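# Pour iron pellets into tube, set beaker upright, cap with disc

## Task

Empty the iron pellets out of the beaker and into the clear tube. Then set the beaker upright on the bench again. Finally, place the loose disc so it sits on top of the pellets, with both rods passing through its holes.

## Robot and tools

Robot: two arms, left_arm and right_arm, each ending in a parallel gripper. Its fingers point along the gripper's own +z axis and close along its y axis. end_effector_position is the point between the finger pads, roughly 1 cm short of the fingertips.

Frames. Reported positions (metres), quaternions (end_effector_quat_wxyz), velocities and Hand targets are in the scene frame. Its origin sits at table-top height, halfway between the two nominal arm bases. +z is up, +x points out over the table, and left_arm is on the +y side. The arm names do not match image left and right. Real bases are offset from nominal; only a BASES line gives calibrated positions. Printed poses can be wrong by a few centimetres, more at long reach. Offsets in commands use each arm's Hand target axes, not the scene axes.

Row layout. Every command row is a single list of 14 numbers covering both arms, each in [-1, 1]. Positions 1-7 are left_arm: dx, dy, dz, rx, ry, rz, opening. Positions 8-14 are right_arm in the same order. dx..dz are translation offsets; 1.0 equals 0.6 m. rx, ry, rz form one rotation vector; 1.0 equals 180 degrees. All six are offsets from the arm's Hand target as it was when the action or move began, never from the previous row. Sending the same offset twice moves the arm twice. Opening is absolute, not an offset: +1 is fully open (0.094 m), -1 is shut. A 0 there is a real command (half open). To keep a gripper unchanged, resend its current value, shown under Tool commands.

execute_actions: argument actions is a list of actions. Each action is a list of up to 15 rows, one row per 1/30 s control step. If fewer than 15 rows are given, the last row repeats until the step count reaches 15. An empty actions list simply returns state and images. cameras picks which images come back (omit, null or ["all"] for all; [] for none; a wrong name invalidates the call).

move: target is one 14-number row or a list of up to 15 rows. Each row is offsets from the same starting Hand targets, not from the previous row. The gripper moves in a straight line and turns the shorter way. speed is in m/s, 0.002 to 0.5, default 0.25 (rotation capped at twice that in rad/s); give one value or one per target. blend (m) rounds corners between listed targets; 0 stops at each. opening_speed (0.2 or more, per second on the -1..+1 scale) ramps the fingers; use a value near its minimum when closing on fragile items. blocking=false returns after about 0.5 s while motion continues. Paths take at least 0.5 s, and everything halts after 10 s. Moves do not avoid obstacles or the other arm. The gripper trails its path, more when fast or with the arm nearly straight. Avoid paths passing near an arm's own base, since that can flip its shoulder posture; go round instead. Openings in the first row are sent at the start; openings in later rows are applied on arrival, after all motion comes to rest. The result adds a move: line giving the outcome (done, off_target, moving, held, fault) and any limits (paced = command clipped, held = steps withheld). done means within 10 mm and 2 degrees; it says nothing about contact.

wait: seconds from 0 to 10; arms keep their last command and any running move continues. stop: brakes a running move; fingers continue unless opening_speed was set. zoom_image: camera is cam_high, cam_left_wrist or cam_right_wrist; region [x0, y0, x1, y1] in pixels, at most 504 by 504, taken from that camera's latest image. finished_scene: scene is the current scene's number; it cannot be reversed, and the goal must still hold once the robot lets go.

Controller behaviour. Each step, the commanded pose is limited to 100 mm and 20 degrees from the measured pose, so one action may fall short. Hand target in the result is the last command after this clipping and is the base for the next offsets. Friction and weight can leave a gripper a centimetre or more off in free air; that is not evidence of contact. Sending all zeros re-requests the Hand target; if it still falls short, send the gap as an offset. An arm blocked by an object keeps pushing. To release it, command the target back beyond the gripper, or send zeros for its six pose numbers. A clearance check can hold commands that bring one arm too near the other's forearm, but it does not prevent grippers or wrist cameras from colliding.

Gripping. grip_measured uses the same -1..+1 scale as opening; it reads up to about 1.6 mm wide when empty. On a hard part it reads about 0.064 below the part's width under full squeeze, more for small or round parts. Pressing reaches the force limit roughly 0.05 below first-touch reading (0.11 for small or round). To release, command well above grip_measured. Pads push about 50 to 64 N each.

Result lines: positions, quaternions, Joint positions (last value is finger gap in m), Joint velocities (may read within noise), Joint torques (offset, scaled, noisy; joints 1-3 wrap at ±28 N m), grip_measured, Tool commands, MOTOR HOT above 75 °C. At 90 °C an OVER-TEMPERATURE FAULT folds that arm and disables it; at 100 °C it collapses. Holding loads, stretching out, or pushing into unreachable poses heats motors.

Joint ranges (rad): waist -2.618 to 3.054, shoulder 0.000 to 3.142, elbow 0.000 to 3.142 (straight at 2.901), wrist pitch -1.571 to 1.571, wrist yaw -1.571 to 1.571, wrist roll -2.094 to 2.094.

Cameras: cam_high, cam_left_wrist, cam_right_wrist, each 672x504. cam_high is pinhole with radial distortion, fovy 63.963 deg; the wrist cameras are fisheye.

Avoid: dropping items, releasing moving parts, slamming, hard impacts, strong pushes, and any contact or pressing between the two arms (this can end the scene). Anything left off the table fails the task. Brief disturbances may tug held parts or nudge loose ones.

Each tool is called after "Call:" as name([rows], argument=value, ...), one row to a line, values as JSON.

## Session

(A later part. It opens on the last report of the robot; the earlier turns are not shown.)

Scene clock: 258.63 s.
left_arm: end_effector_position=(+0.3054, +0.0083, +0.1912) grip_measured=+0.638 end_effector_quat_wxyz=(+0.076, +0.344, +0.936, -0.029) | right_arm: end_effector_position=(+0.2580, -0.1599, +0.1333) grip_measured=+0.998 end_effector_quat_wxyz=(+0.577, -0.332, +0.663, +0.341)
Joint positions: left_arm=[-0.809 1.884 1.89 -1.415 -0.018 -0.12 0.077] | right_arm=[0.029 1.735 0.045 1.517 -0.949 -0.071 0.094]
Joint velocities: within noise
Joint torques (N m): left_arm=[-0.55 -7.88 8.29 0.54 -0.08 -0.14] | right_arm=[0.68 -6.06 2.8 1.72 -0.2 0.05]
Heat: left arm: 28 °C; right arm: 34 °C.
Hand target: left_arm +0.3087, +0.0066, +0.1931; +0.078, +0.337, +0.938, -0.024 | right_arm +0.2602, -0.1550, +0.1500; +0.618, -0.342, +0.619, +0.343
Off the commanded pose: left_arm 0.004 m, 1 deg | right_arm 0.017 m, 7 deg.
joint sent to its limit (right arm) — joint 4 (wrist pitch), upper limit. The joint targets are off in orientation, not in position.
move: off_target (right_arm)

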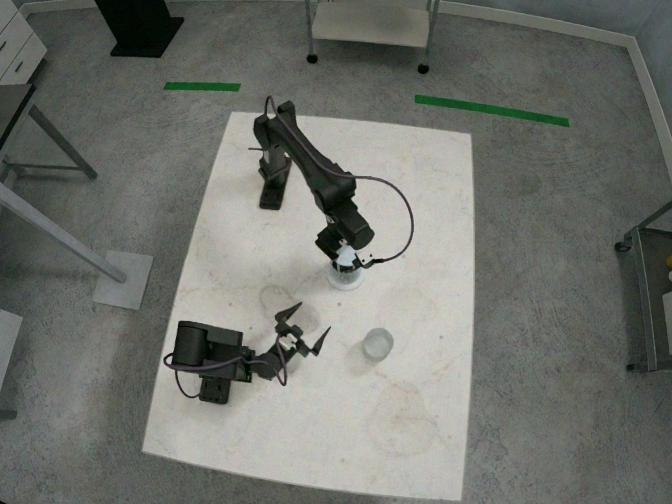

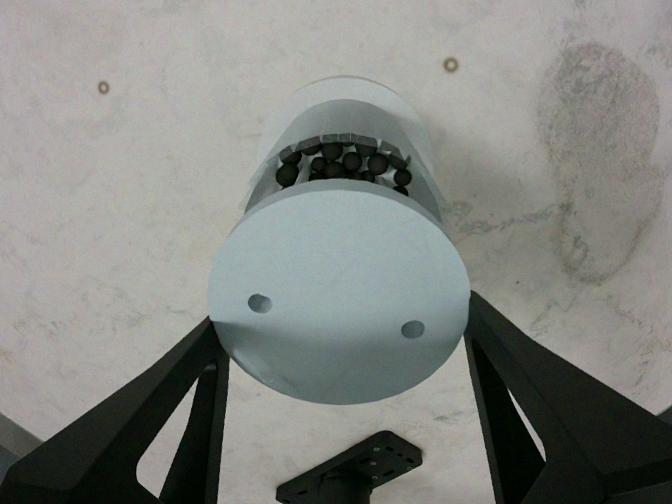

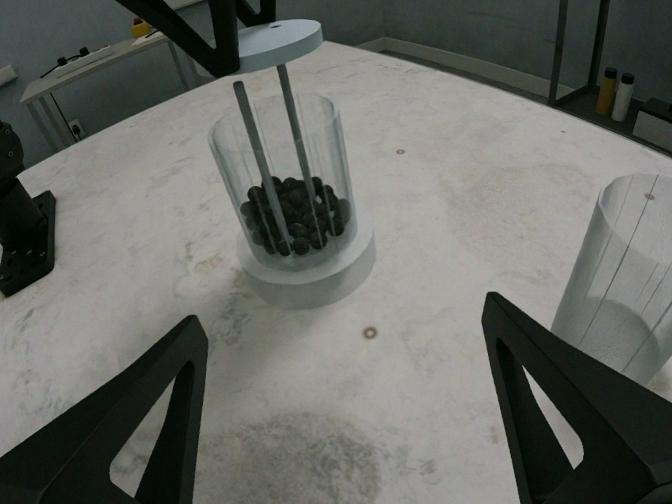

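Call:
move(target=[0.0066,-0.0012,0.0212,0,0,0,0.45,0,0,0,0,0,0,1.0], speed=0.05, cameras=["cam_left_wrist", "cam_right_wrist"])

Call:
zoom_image(camera="cam_right_wrist", region=[220, 10, 330, 120])

Call:
zoom_image(camera="cam_left_wrist", region=[200, 130, 480, 410])

Scene clock: 267.57 s.
left_arm: end_effector_position=(+0.3035, +0.0129, +0.1812) grip_measured=+0.638 end_effector_quat_wxyz=(+0.065, +0.342, +0.937, -0.021) | right_arm: end_effector_position=(+0.2580, -0.1599, +0.1333) grip_measured=+0.998 end_effector_quat_wxyz=(+0.577, -0.332, +0.663, +0.341)
Joint positions: left_arm=[-0.805 1.884 1.853 -1.406 -0.021 -0.122 0.077] | right_arm=[0.029 1.735 0.045 1.517 -0.949 -0.071 0.094]
Joint velocities: within noise
Joint torques (N m): left_arm=[-1.03 -9.52 4.78 0.99 -0.05 -0.1] | right_arm=[0.68 -6.04 2.71 1.73 -0.2 0.03]
Heat: left arm: 29 °C; right arm: 34 °C.
Hand target: left_arm +0.3069, +0.0073, +0.1799; +0.078, +0.337, +0.938, -0.024 | right_arm +0.2602, -0.1550, +0.1500; +0.618, -0.342, +0.619, +0.343
Off the commanded pose: left_arm 0.007 m, 2 deg | right_arm 0.017 m, 7 deg.
joint sent to its limit (right arm) — joint 4 (wrist pitch), upper limit. The joint targets are off in orientation, not in position.
move: off_target (right_arm)
Images, in order (width x height): cam_left_wrist 672x504, cam_right_wrist 672x504.

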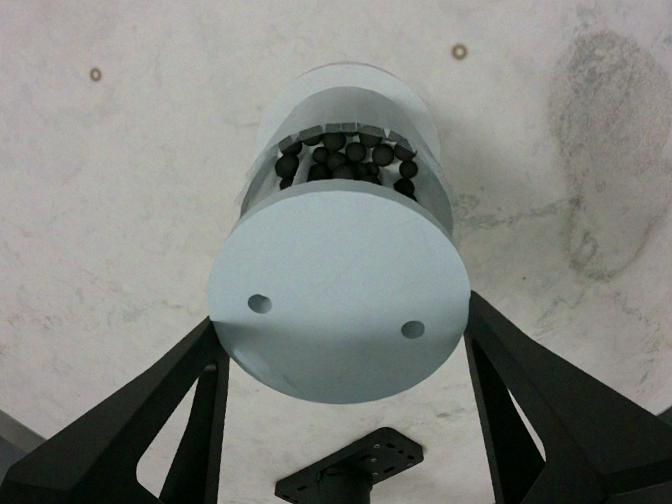

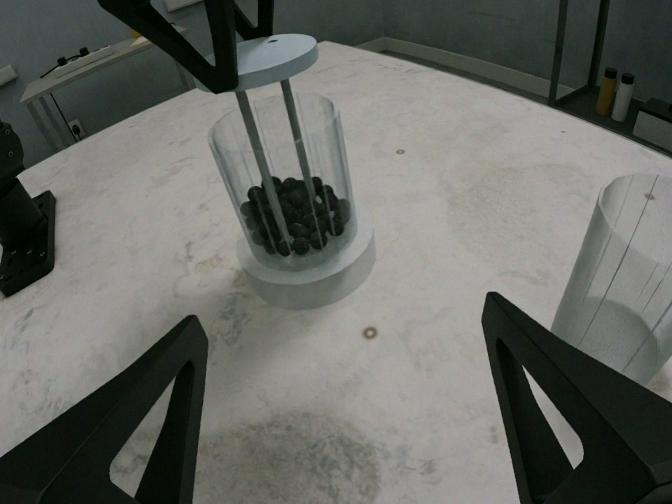

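Scaled by 4.582 from the camera's 672x504 image, which has a finer 960x720 frame.

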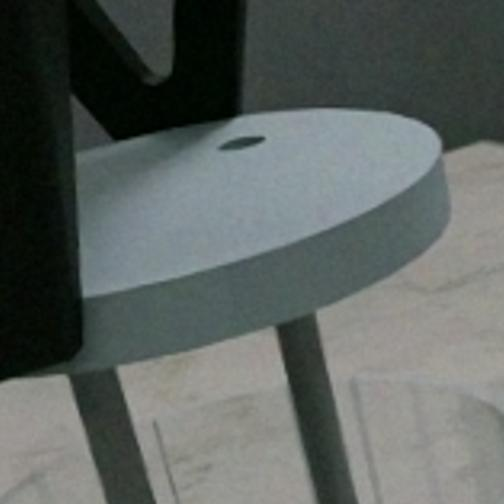

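Scaled by 1.800 from the camera's 672x504 image, which has a finer 960x720 frame.

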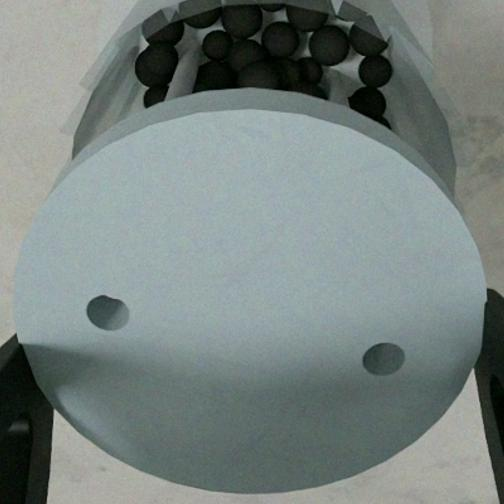

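Call:
zoom_image(camera="cam_right_wrist", region=[255, 70, 335, 150])

Call:
zoom_image(camera="cam_right_wrist", region=[265, 130, 345, 210])

Call:
zoom_image(camera="cam_right_wrist", region=[230, 20, 310, 100])

Scaled by 6.300 from the camera's 672x504 image, which has a finer 960x720 frame.

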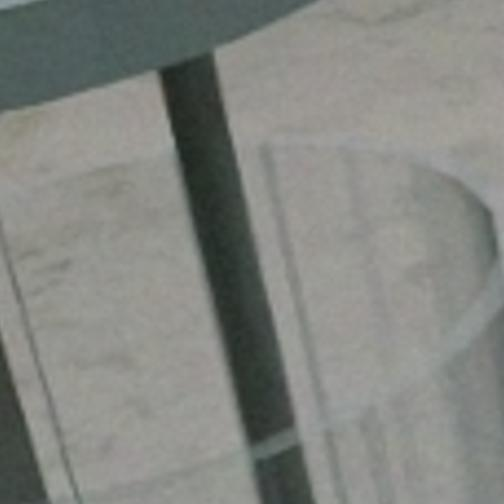

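Scaled by 6.300 from the camera's 672x504 image, which has a finer 960x720 frame.

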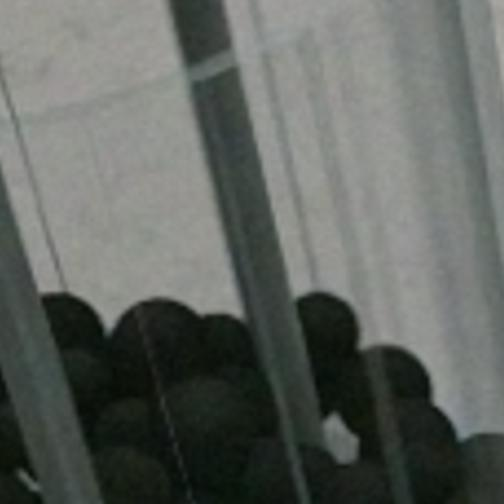

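Scaled by 6.300 from the camera's 672x504 image, which has a finer 960x720 frame.

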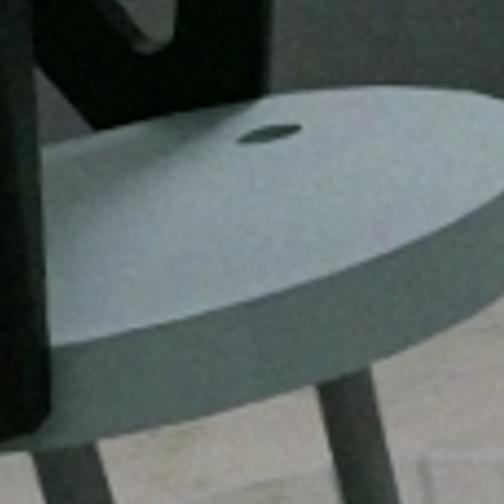

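Call:
move(target=[-0.0034,-0.005,0.0054,0.0016,-0.0065,0,0.45,0,0,0,0,0,0,1.0], speed=0.03, cameras=["cam_left_wrist", "cam_right_wrist"])

Call:
zoom_image(camera="cam_right_wrist", region=[230, 30, 310, 110])

Call:
zoom_image(camera="cam_left_wrist", region=[240, 270, 440, 360])

Scene clock: 271.43 s.
left_arm: end_effector_position=(+0.3035, +0.0129, +0.1801) grip_measured=+0.638 end_effector_quat_wxyz=(+0.069, +0.341, +0.937, -0.023) | right_arm: end_effector_position=(+0.2580, -0.1599, +0.1333) grip_measured=+0.998 end_effector_quat_wxyz=(+0.577, -0.332, +0.663, +0.341)
Joint positions: left_arm=[-0.805 1.873 1.833 -1.387 -0.021 -0.123 0.077] | right_arm=[0.029 1.735 0.045 1.517 -0.949 -0.071 0.094]
Joint velocities: within noise
Joint torques (N m): left_arm=[-1.06 -9.7 3.66 1.19 -0.08 -0.13] | right_arm=[0.58 -6.06 2.78 1.73 -0.22 0.04]
Heat: left arm: 28 °C; right arm: 33 °C.
Hand target: left_arm +0.3070, +0.0034, +0.1770; +0.087, +0.337, +0.937, -0.030 | right_arm +0.2602, -0.1550, +0.1500; +0.618, -0.342, +0.619, +0.343
Off the commanded pose: left_arm 0.011 m, 2 deg | right_arm 0.017 m, 7 deg.
joint sent to its limit (right arm) — joint 4 (wrist pitch), upper limit. The joint targets are off in orientation, not in position.
move: off_target (left_arm, right_arm)
Images, in order (width x height): cam_left_wrist 672x504, cam_right_wrist 672x504.

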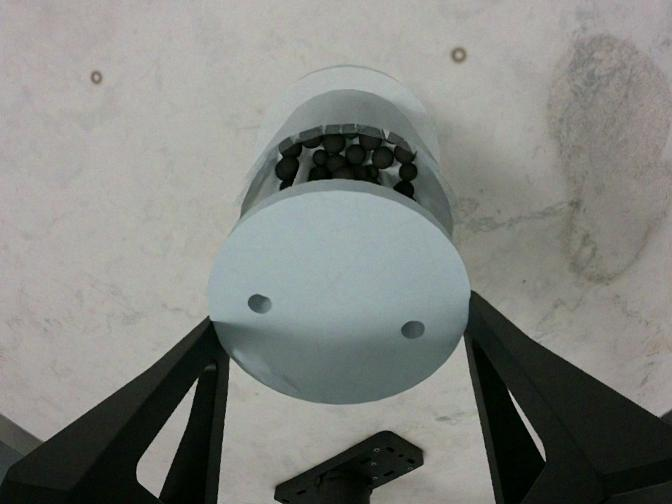

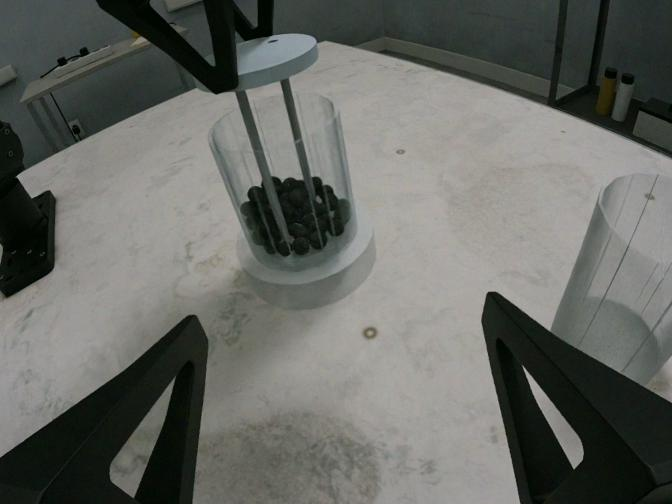

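Scaled by 6.300 from the camera's 672x504 image, which has a finer 960x720 frame.

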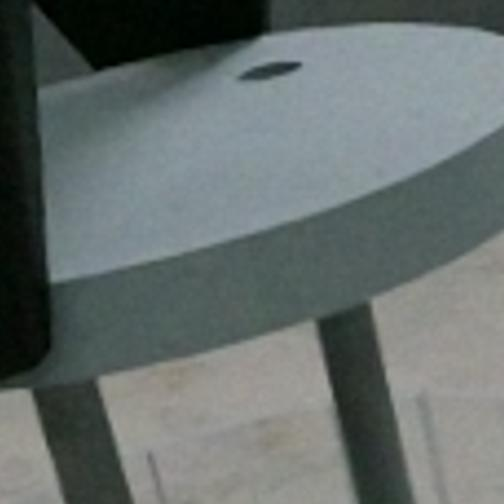

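Scaled by 2.520 from the camera's 672x504 image, which has a finer 960x720 frame.

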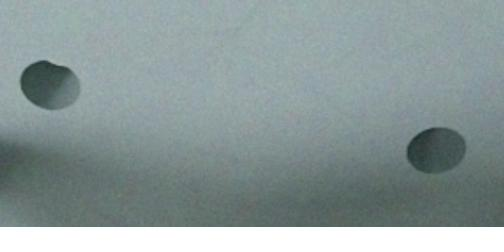

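Call:
move(target=[-0.0052,-0.0064,0.0008,0,0,0,0.45,0,0,0,0,0,0,1.0], speed=0.05, cameras=["cam_right_wrist"])

Call:
zoom_image(camera="cam_right_wrist", region=[230, 30, 310, 110])

Scene clock: 274.67 s.
left_arm: end_effector_position=(+0.3032, +0.0121, +0.1802) grip_measured=+0.638 end_effector_quat_wxyz=(+0.071, +0.338, +0.938, -0.020) | right_arm: end_effector_position=(+0.2580, -0.1599, +0.1333) grip_measured=+0.998 end_effector_quat_wxyz=(+0.577, -0.332, +0.663, +0.341)
Joint positions: left_arm=[-0.812 1.873 1.833 -1.386 -0.031 -0.134 0.077] | right_arm=[0.029 1.735 0.045 1.517 -0.949 -0.071 0.094]
Joint velocities: within noise
Joint torques (N m): left_arm=[-1.4 -8.34 5.18 1.13 -0.03 -0.17] | right_arm=[0.69 -6.09 2.8 1.76 -0.19 0.05]
Heat: left arm: 28 °C; right arm: 33 °C.
Hand target: left_arm +0.3070, -0.0016, +0.1771; +0.087, +0.337, +0.937, -0.030 | right_arm +0.2602, -0.1550, +0.1500; +0.618, -0.342, +0.619, +0.343
Off the commanded pose: left_arm 0.014 m, 2 deg | right_arm 0.017 m, 7 deg.
joint sent to its limit (right arm) — joint 4 (wrist pitch), upper limit. The joint targets are off in orientation, not in position.
move: off_target (left_arm, right_arm)
Images, in order (width x height): cam_right_wrist 672x504.

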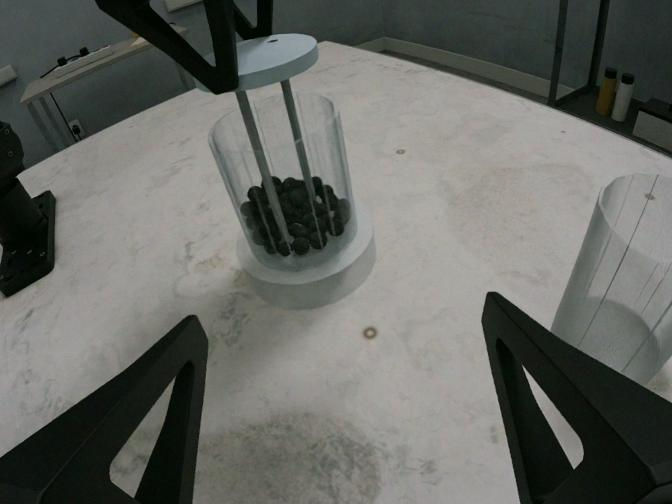

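Scaled by 6.300 from the camera's 672x504 image, which has a finer 960x720 frame.

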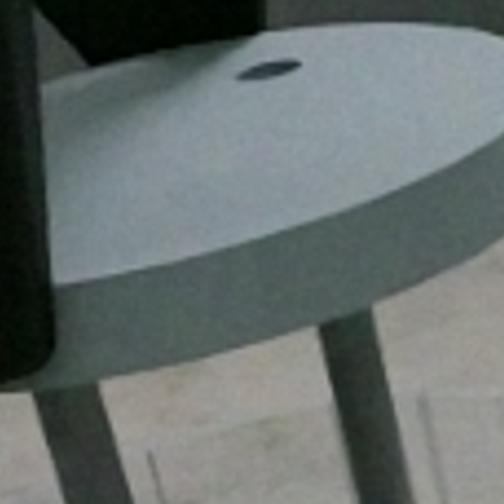

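Call:
move([
  [-0.0004,0.0064,-0.0303,0,0,0,0.45,0,0,0,0,0,0,1.0],
  [0.0052,0.0063,-0.0003,0,0,0,0.45,0,0,0,0,0,0,1.0],
], speed=0.06, cameras=["cam_left_wrist", "cam_right_wrist"])

Call:
zoom_image(camera="cam_right_wrist", region=[230, 30, 310, 110])

Scene clock: 277.63 s.
left_arm: end_effector_position=(+0.3039, +0.0102, +0.1746) grip_measured=+0.638 end_effector_quat_wxyz=(+0.072, +0.338, +0.938, -0.023) | right_arm: end_effector_position=(+0.2580, -0.1599, +0.1333) grip_measured=+0.998 end_effector_quat_wxyz=(+0.577, -0.332, +0.663, +0.341)
Joint positions: left_arm=[-0.812 1.873 1.81 -1.36 -0.026 -0.134 0.077] | right_arm=[0.029 1.735 0.045 1.517 -0.949 -0.071 0.094]
Joint velocities: within noise
Joint torques (N m): left_arm=[-0.47 -9.46 5.7 0.93 0.01 -0.06] | right_arm=[0.73 -6.11 2.76 1.75 -0.21 0.05]
Heat: left arm: 28 °C; right arm: 33 °C.
Hand target: left_arm +0.3070, +0.0033, +0.1767; +0.087, +0.337, +0.937, -0.030 | right_arm +0.2602, -0.1550, +0.1500; +0.618, -0.342, +0.619, +0.343
Off the commanded pose: left_arm 0.008 m, 2 deg | right_arm 0.017 m, 7 deg.
joint sent to its limit (right arm) — joint 4 (wrist pitch), upper limit. The joint targets are off in orientation, not in position.
move: off_target (right_arm)
Images, in order (width x height): cam_left_wrist 672x504, cam_right_wrist 672x504.

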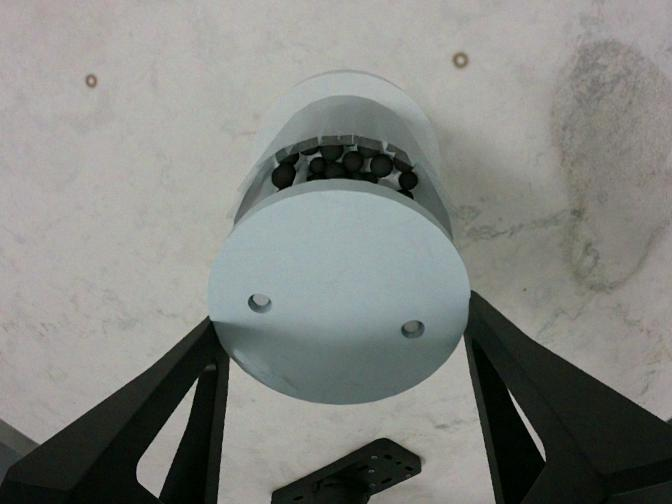

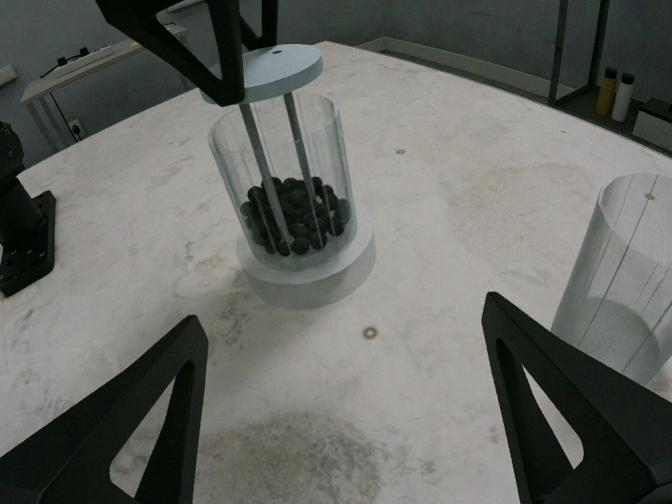

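Scaled by 6.300 from the camera's 672x504 image, which has a finer 960x720 frame.

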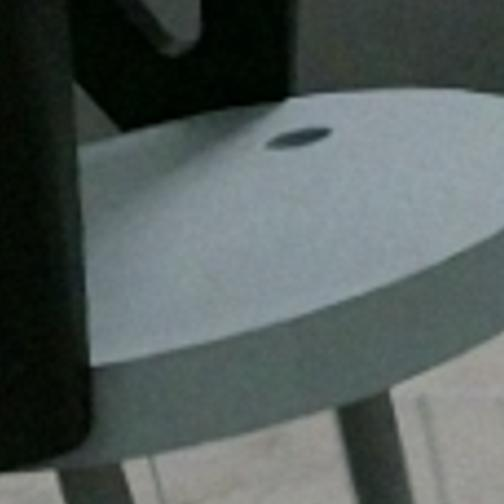

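Call:
zoom_image(camera="cam_left_wrist", region=[235, 280, 295, 325])

Call:
zoom_image(camera="cam_left_wrist", region=[385, 305, 445, 350])

Scaled by 8.400 from the camera's 672x504 image, which has a finer 960x720 frame.

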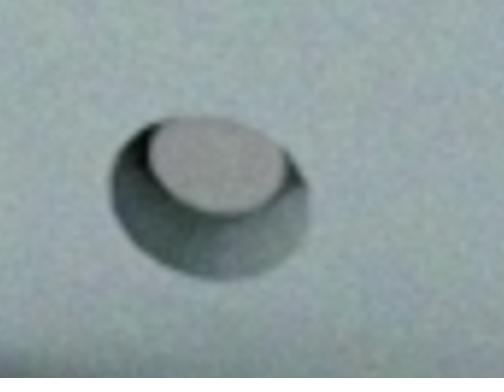

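Scaled by 8.400 from the camera's 672x504 image, which has a finer 960x720 frame.

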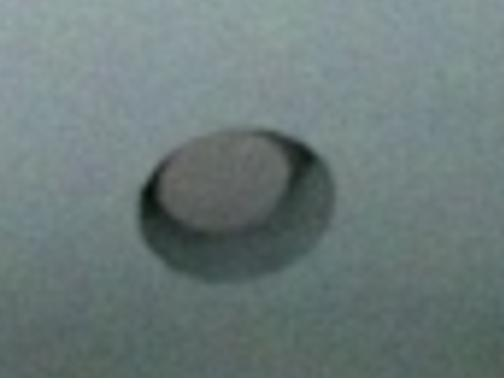

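Call:
move(target=[0.0037,0,0.0197,0,0,0,0.45,0,0,0,0,0,0,1.0], speed=0.03, cameras=["cam_left_wrist", "cam_right_wrist"])

Call:
zoom_image(camera="cam_left_wrist", region=[235, 270, 445, 360])

Call:
zoom_image(camera="cam_right_wrist", region=[190, 30, 350, 190])

Scene clock: 279.83 s.
left_arm: end_effector_position=(+0.3043, +0.0098, +0.1606) grip_measured=+0.638 end_effector_quat_wxyz=(+0.069, +0.339, +0.938, -0.021) | right_arm: end_effector_position=(+0.2580, -0.1599, +0.1333) grip_measured=+0.998 end_effector_quat_wxyz=(+0.577, -0.332, +0.663, +0.341)
Joint positions: left_arm=[-0.812 1.873 1.755 -1.311 -0.026 -0.134 0.077] | right_arm=[0.029 1.735 0.045 1.517 -0.949 -0.071 0.094]
Joint velocities: within noise
Joint torques (N m): left_arm=[-0.43 -10.39 5.42 0.93 -0.06 -0.06] | right_arm=[0.69 -6.08 2.65 1.76 -0.21 0.02]
Heat: left arm: 28 °C; right arm: 33 °C.
Hand target: left_arm +0.3070, +0.0034, +0.1647; +0.087, +0.337, +0.937, -0.030 | right_arm +0.2602, -0.1550, +0.1500; +0.618, -0.342, +0.619, +0.343
Off the commanded pose: left_arm 0.008 m, 2 deg | right_arm 0.017 m, 7 deg.
joint sent to its limit (right arm) — joint 4 (wrist pitch), upper limit. The joint targets are off in orientation, not in position.
move: off_target (right_arm)
Images, in order (width x height): cam_left_wrist 672x504, cam_right_wrist 672x504.

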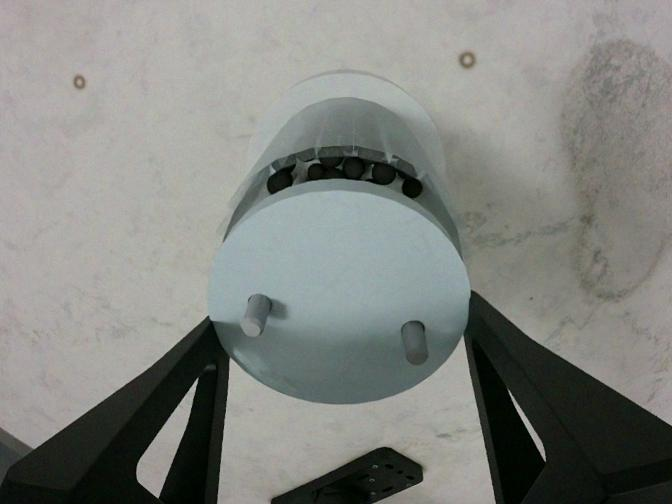

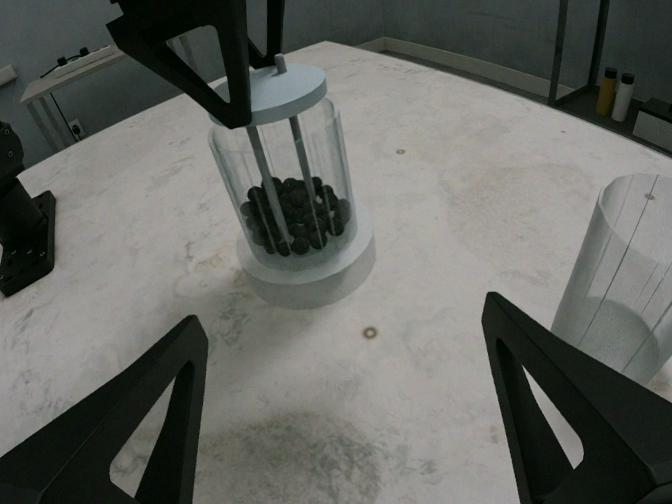

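Scaled by 2.400 from the camera's 672x504 image, which has a finer 960x720 frame.

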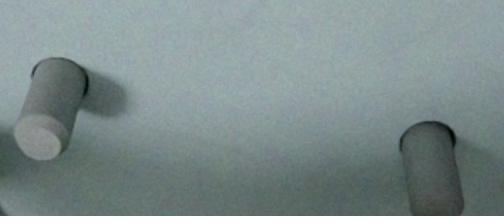

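Scaled by 3.150 from the camera's 672x504 image, which has a finer 960x720 frame.

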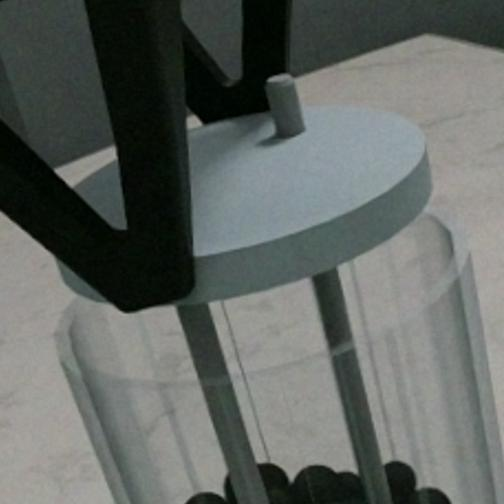

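Call:
move(target=[0.0024,0,0.0131,0,0,0,0.45,0,0,0,0,0,0,1.0], speed=0.03, cameras=["cam_left_wrist", "cam_right_wrist"])

Call:
zoom_image(camera="cam_right_wrist", region=[190, 50, 350, 190])

Scene clock: 283.23 s.
left_arm: end_effector_position=(+0.3042, +0.0099, +0.1512) grip_measured=+0.638 end_effector_quat_wxyz=(+0.067, +0.339, +0.938, -0.020) | right_arm: end_effector_position=(+0.2580, -0.1599, +0.1333) grip_measured=+0.998 end_effector_quat_wxyz=(+0.577, -0.332, +0.663, +0.341)
Joint positions: left_arm=[-0.812 1.873 1.718 -1.278 -0.026 -0.134 0.077] | right_arm=[0.029 1.735 0.045 1.517 -0.949 -0.071 0.094]
Joint velocities: within noise
Joint torques (N m): left_arm=[-0.53 -10.47 5.48 0.93 -0.02 -0.04] | right_arm=[0.72 -6.15 2.74 1.72 -0.18 0.02]
Heat: left arm: 28 °C; right arm: 33 °C.
Hand target: left_arm +0.3070, +0.0034, +0.1567; +0.087, +0.337, +0.937, -0.030 | right_arm +0.2602, -0.1550, +0.1500; +0.618, -0.342, +0.619, +0.343
Off the commanded pose: left_arm 0.009 m, 3 deg | right_arm 0.017 m, 7 deg.
joint sent to its limit (right arm) — joint 4 (wrist pitch), upper limit. The joint targets are off in orientation, not in position.
move: off_target (left_arm, right_arm)
Images, in order (width x height): cam_left_wrist 672x504, cam_right_wrist 672x504.

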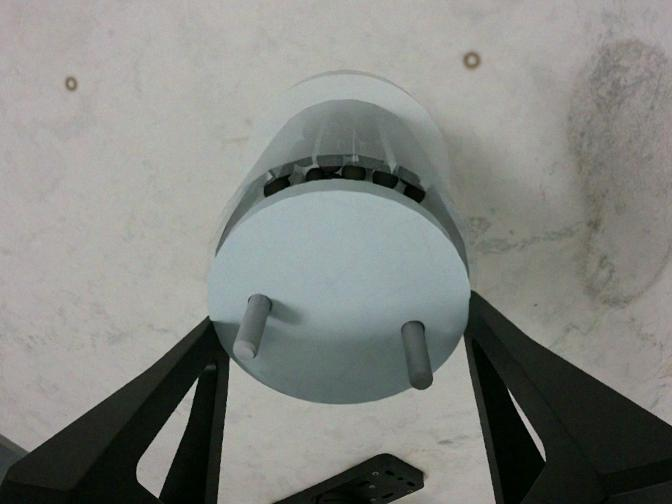

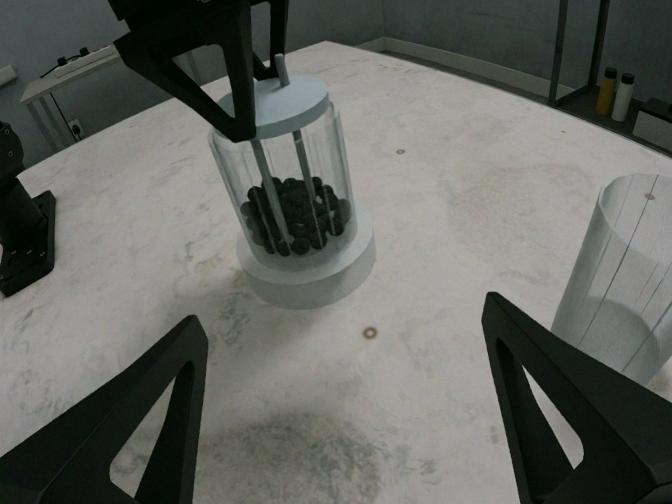

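Scaled by 3.150 from the camera's 672x504 image, which has a finer 960x720 frame.

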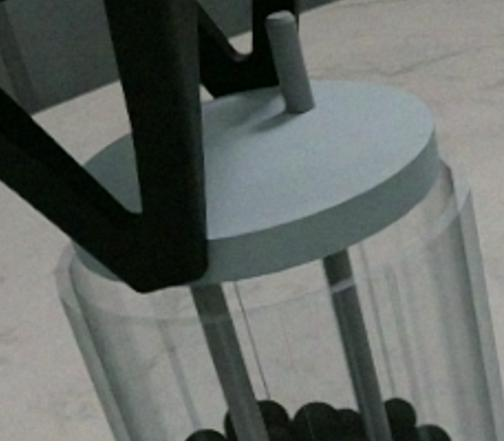

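Call:
execute_actions(actions=[])

Call:
zoom_image(camera="cam_right_wrist", region=[190, 50, 350, 190])

Scene clock: 285.20 s.
left_arm: end_effector_position=(+0.3044, +0.0101, +0.1512) grip_measured=+0.638 end_effector_quat_wxyz=(+0.067, +0.339, +0.938, -0.020) | right_arm: end_effector_position=(+0.2580, -0.1599, +0.1333) grip_measured=+0.998 end_effector_quat_wxyz=(+0.577, -0.332, +0.663, +0.341)
Joint positions: left_arm=[-0.812 1.873 1.718 -1.278 -0.027 -0.134 0.077] | right_arm=[0.029 1.735 0.045 1.517 -0.949 -0.071 0.094]
Joint velocities: within noise
Joint torques (N m): left_arm=[-0.08 -10.71 5.26 0.97 -0.02 -0.1] | right_arm=[0.5 -6.12 2.77 1.76 -0.22 0.05]
Heat: left arm: 28 °C; right arm: 33 °C.
Hand target: left_arm +0.3070, +0.0034, +0.1567; +0.087, +0.337, +0.937, -0.030 | right_arm +0.2602, -0.1550, +0.1500; +0.618, -0.342, +0.619, +0.343
Tool commands: left_gripper/opening=+0.45 right_gripper/opening=+1.0
Off the commanded pose: left_arm 0.009 m, 3 deg | right_arm 0.017 m, 7 deg.

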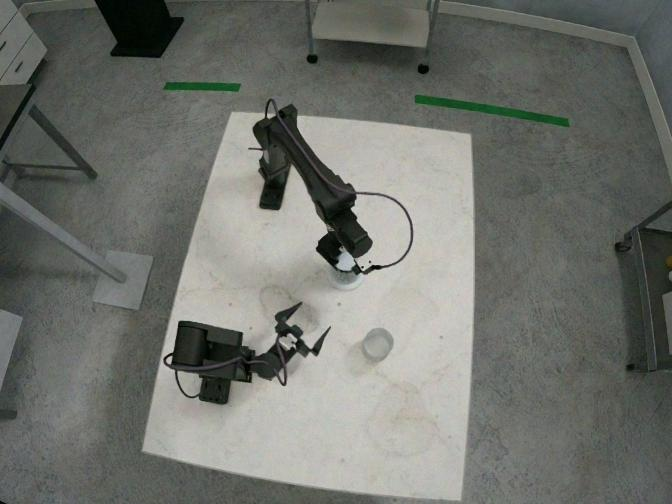

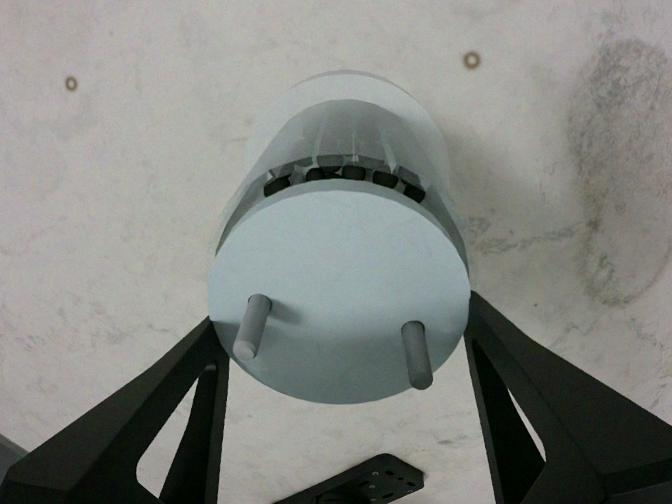

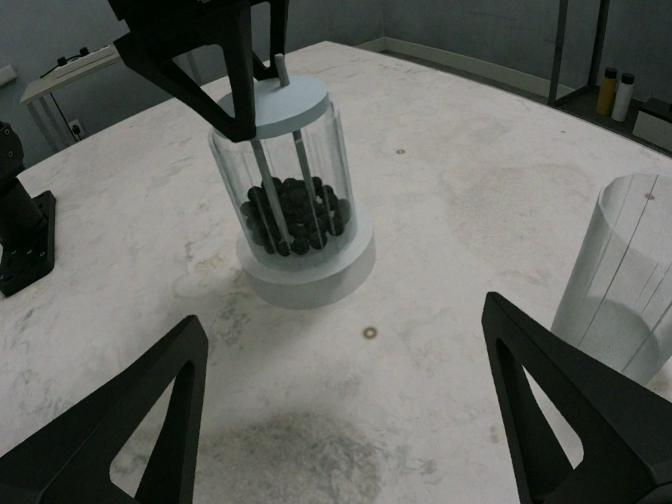

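Scaled by 3.150 from the camera's 672x504 image, which has a finer 960x720 frame.

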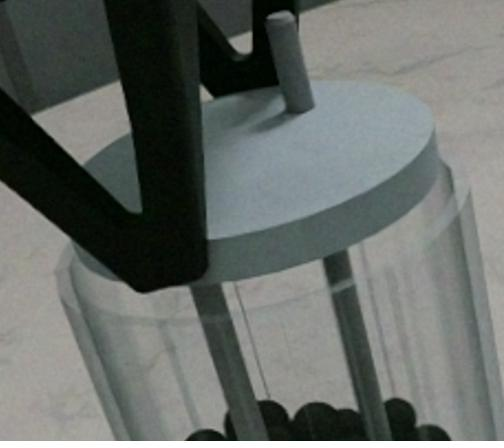

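Call:
move(target=[0,0,0,0,0,0,1.0,0,0,0,0,0,0,1.0], opening_speed=0.4)

Call:
zoom_image(camera="cam_right_wrist", region=[180, 50, 400, 310])

Scene clock: 288.47 s.
left_arm: end_effector_position=(+0.3050, +0.0086, +0.1514) grip_measured=+0.998 end_effector_quat_wxyz=(+0.069, +0.339, +0.938, -0.022) | right_arm: end_effector_position=(+0.2580, -0.1599, +0.1333) grip_measured=+0.998 end_effector_quat_wxyz=(+0.577, -0.332, +0.663, +0.341)
Joint positions: left_arm=[-0.812 1.873 1.718 -1.272 -0.024 -0.134 0.094] | right_arm=[0.029 1.735 0.045 1.517 -0.949 -0.071 0.094]
Joint velocities: within noise
Joint torques (N m): left_arm=[-0.27 -10.85 5.5 0.87 0.05 -0.05] | right_arm=[0.64 -6.13 2.76 1.76 -0.17 0.05]
Heat: left arm: 29 °C; right arm: 33 °C.
Hand target: left_arm +0.3070, +0.0034, +0.1567; +0.087, +0.337, +0.937, -0.030 | right_arm +0.2602, -0.1550, +0.1500; +0.618, -0.342, +0.619, +0.343
Off the commanded pose: left_arm 0.008 m, 2 deg | right_arm 0.017 m, 7 deg.
joint sent to its limit (right arm) — joint 4 (wrist pitch), upper limit. The joint targets are off in orientation, not in position.
move: off_target (right_arm)

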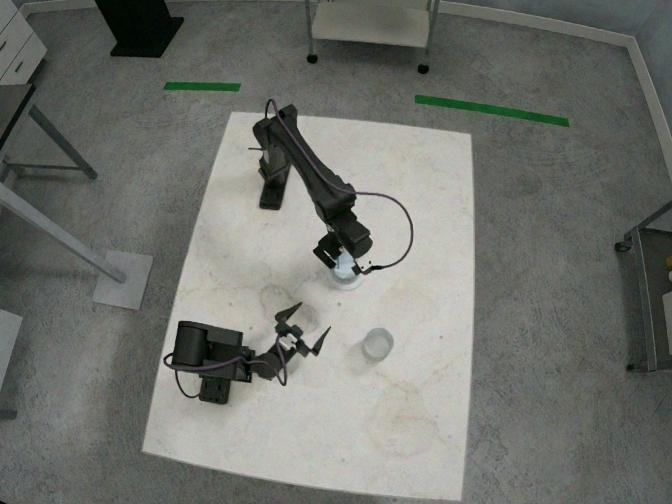

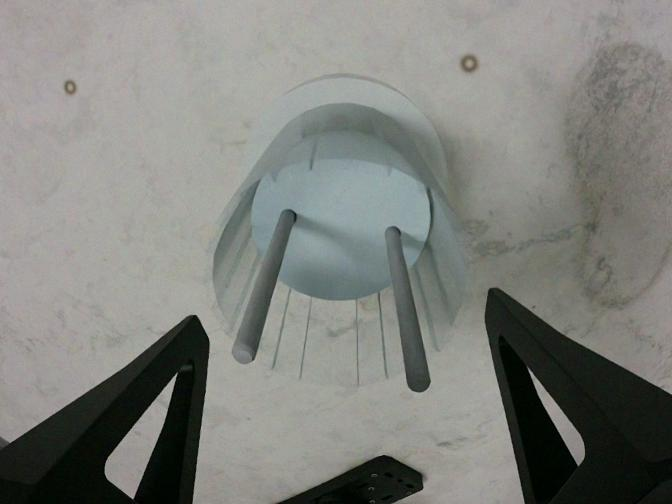

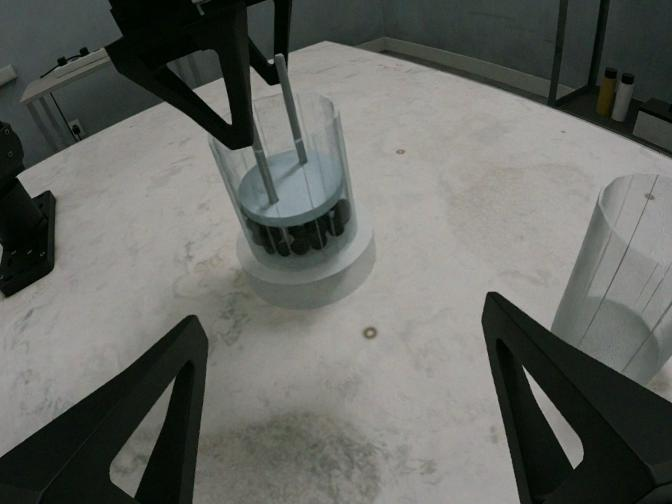

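Scaled by 1.938 from the camera's 672x504 image, which has a finer 960x720 frame.

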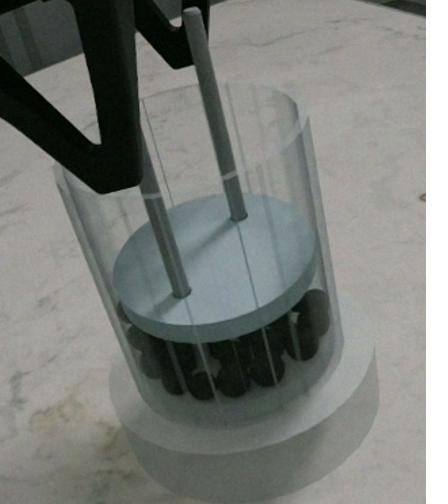

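Call:
move([
  [-0.0214,0,-0.1147,0,0,0,1.0,0,0,0,0,0,0,1.0],
  [0.1379,0.0394,-0.1443,0,0,0,1.0,0,0,0,0,0,0,1.0],
], speed=[0.12,0.2], blend=0.015)

Call:
zoom_image(camera="cam_right_wrist", region=[180, 50, 400, 310])

Call:
zoom_image(camera="cam_high", region=[250, 200, 470, 400])

Scene clock: 291.43 s.
left_arm: end_effector_position=(+0.2474, +0.0819, +0.2227) grip_measured=+0.998 end_effector_quat_wxyz=(+0.079, +0.331, +0.940, -0.026) | right_arm: end_effector_position=(+0.2580, -0.1599, +0.1333) grip_measured=+0.998 end_effector_quat_wxyz=(+0.577, -0.332, +0.663, +0.341)
Joint positions: left_arm=[-0.787 1.543 1.626 -1.488 -0.024 -0.125 0.094] | right_arm=[0.029 1.735 0.045 1.517 -0.949 -0.071 0.094]
Joint velocities: within noise
Joint torques (N m): left_arm=[0.51 -7.43 5.14 0.74 0.05 0.14] | right_arm=[0.66 -6.23 2.88 1.75 -0.18 0.04]
Heat: left arm: 29 °C; right arm: 33 °C.
Hand target: left_arm +0.2470, +0.0833, +0.2267; +0.087, +0.337, +0.937, -0.030 | right_arm +0.2602, -0.1550, +0.1500; +0.618, -0.342, +0.619, +0.343
Off the commanded pose: left_arm 0.004 m, 1 deg | right_arm 0.017 m, 7 deg.
joint sent to its limit (right arm) — joint 4 (wrist pitch), upper limit. The joint targets are off in orientation, not in position.
move: off_target (right_arm)

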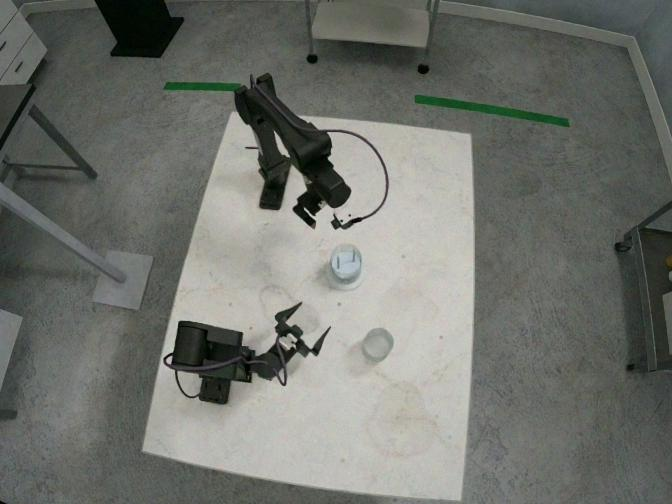

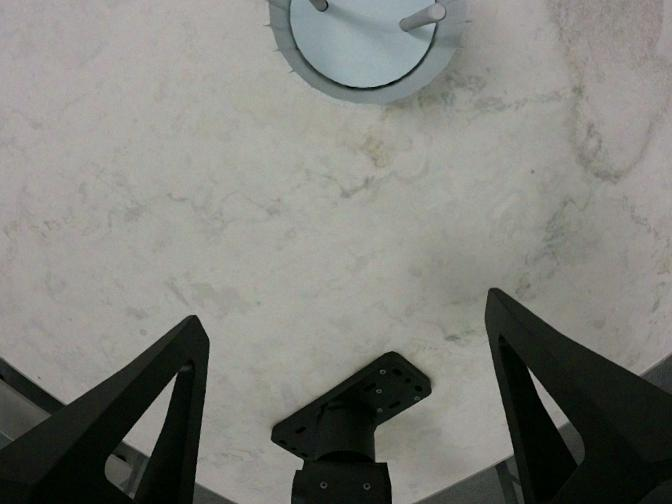

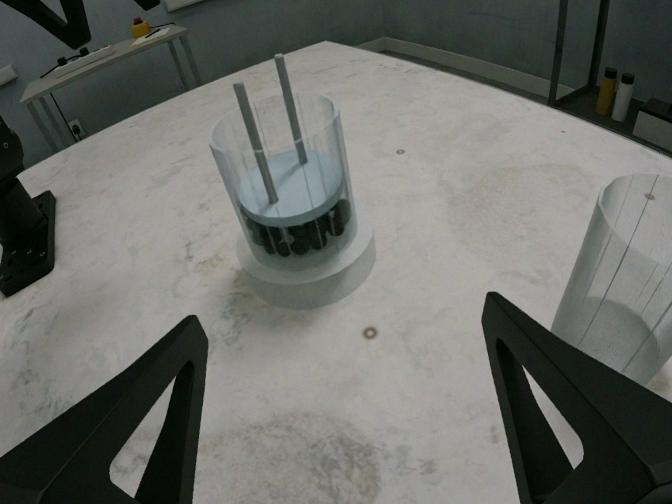

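Scaled by 1.938 from the camera's 672x504 image, which has a finer 960x720 frame.

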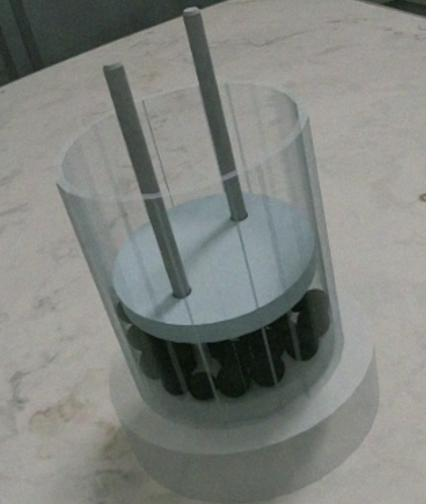

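Scaled by 2.291.

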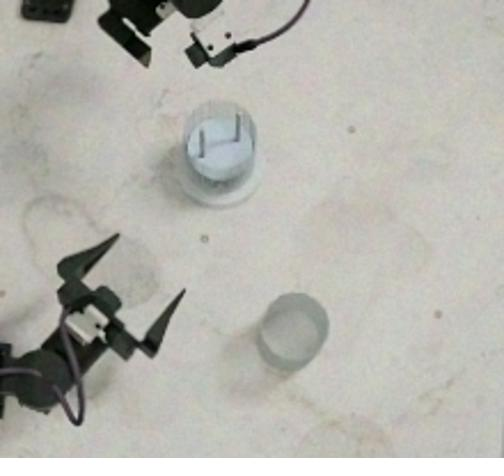

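Call:
finished_scene(scene=1)

The scene is finished: the task was done.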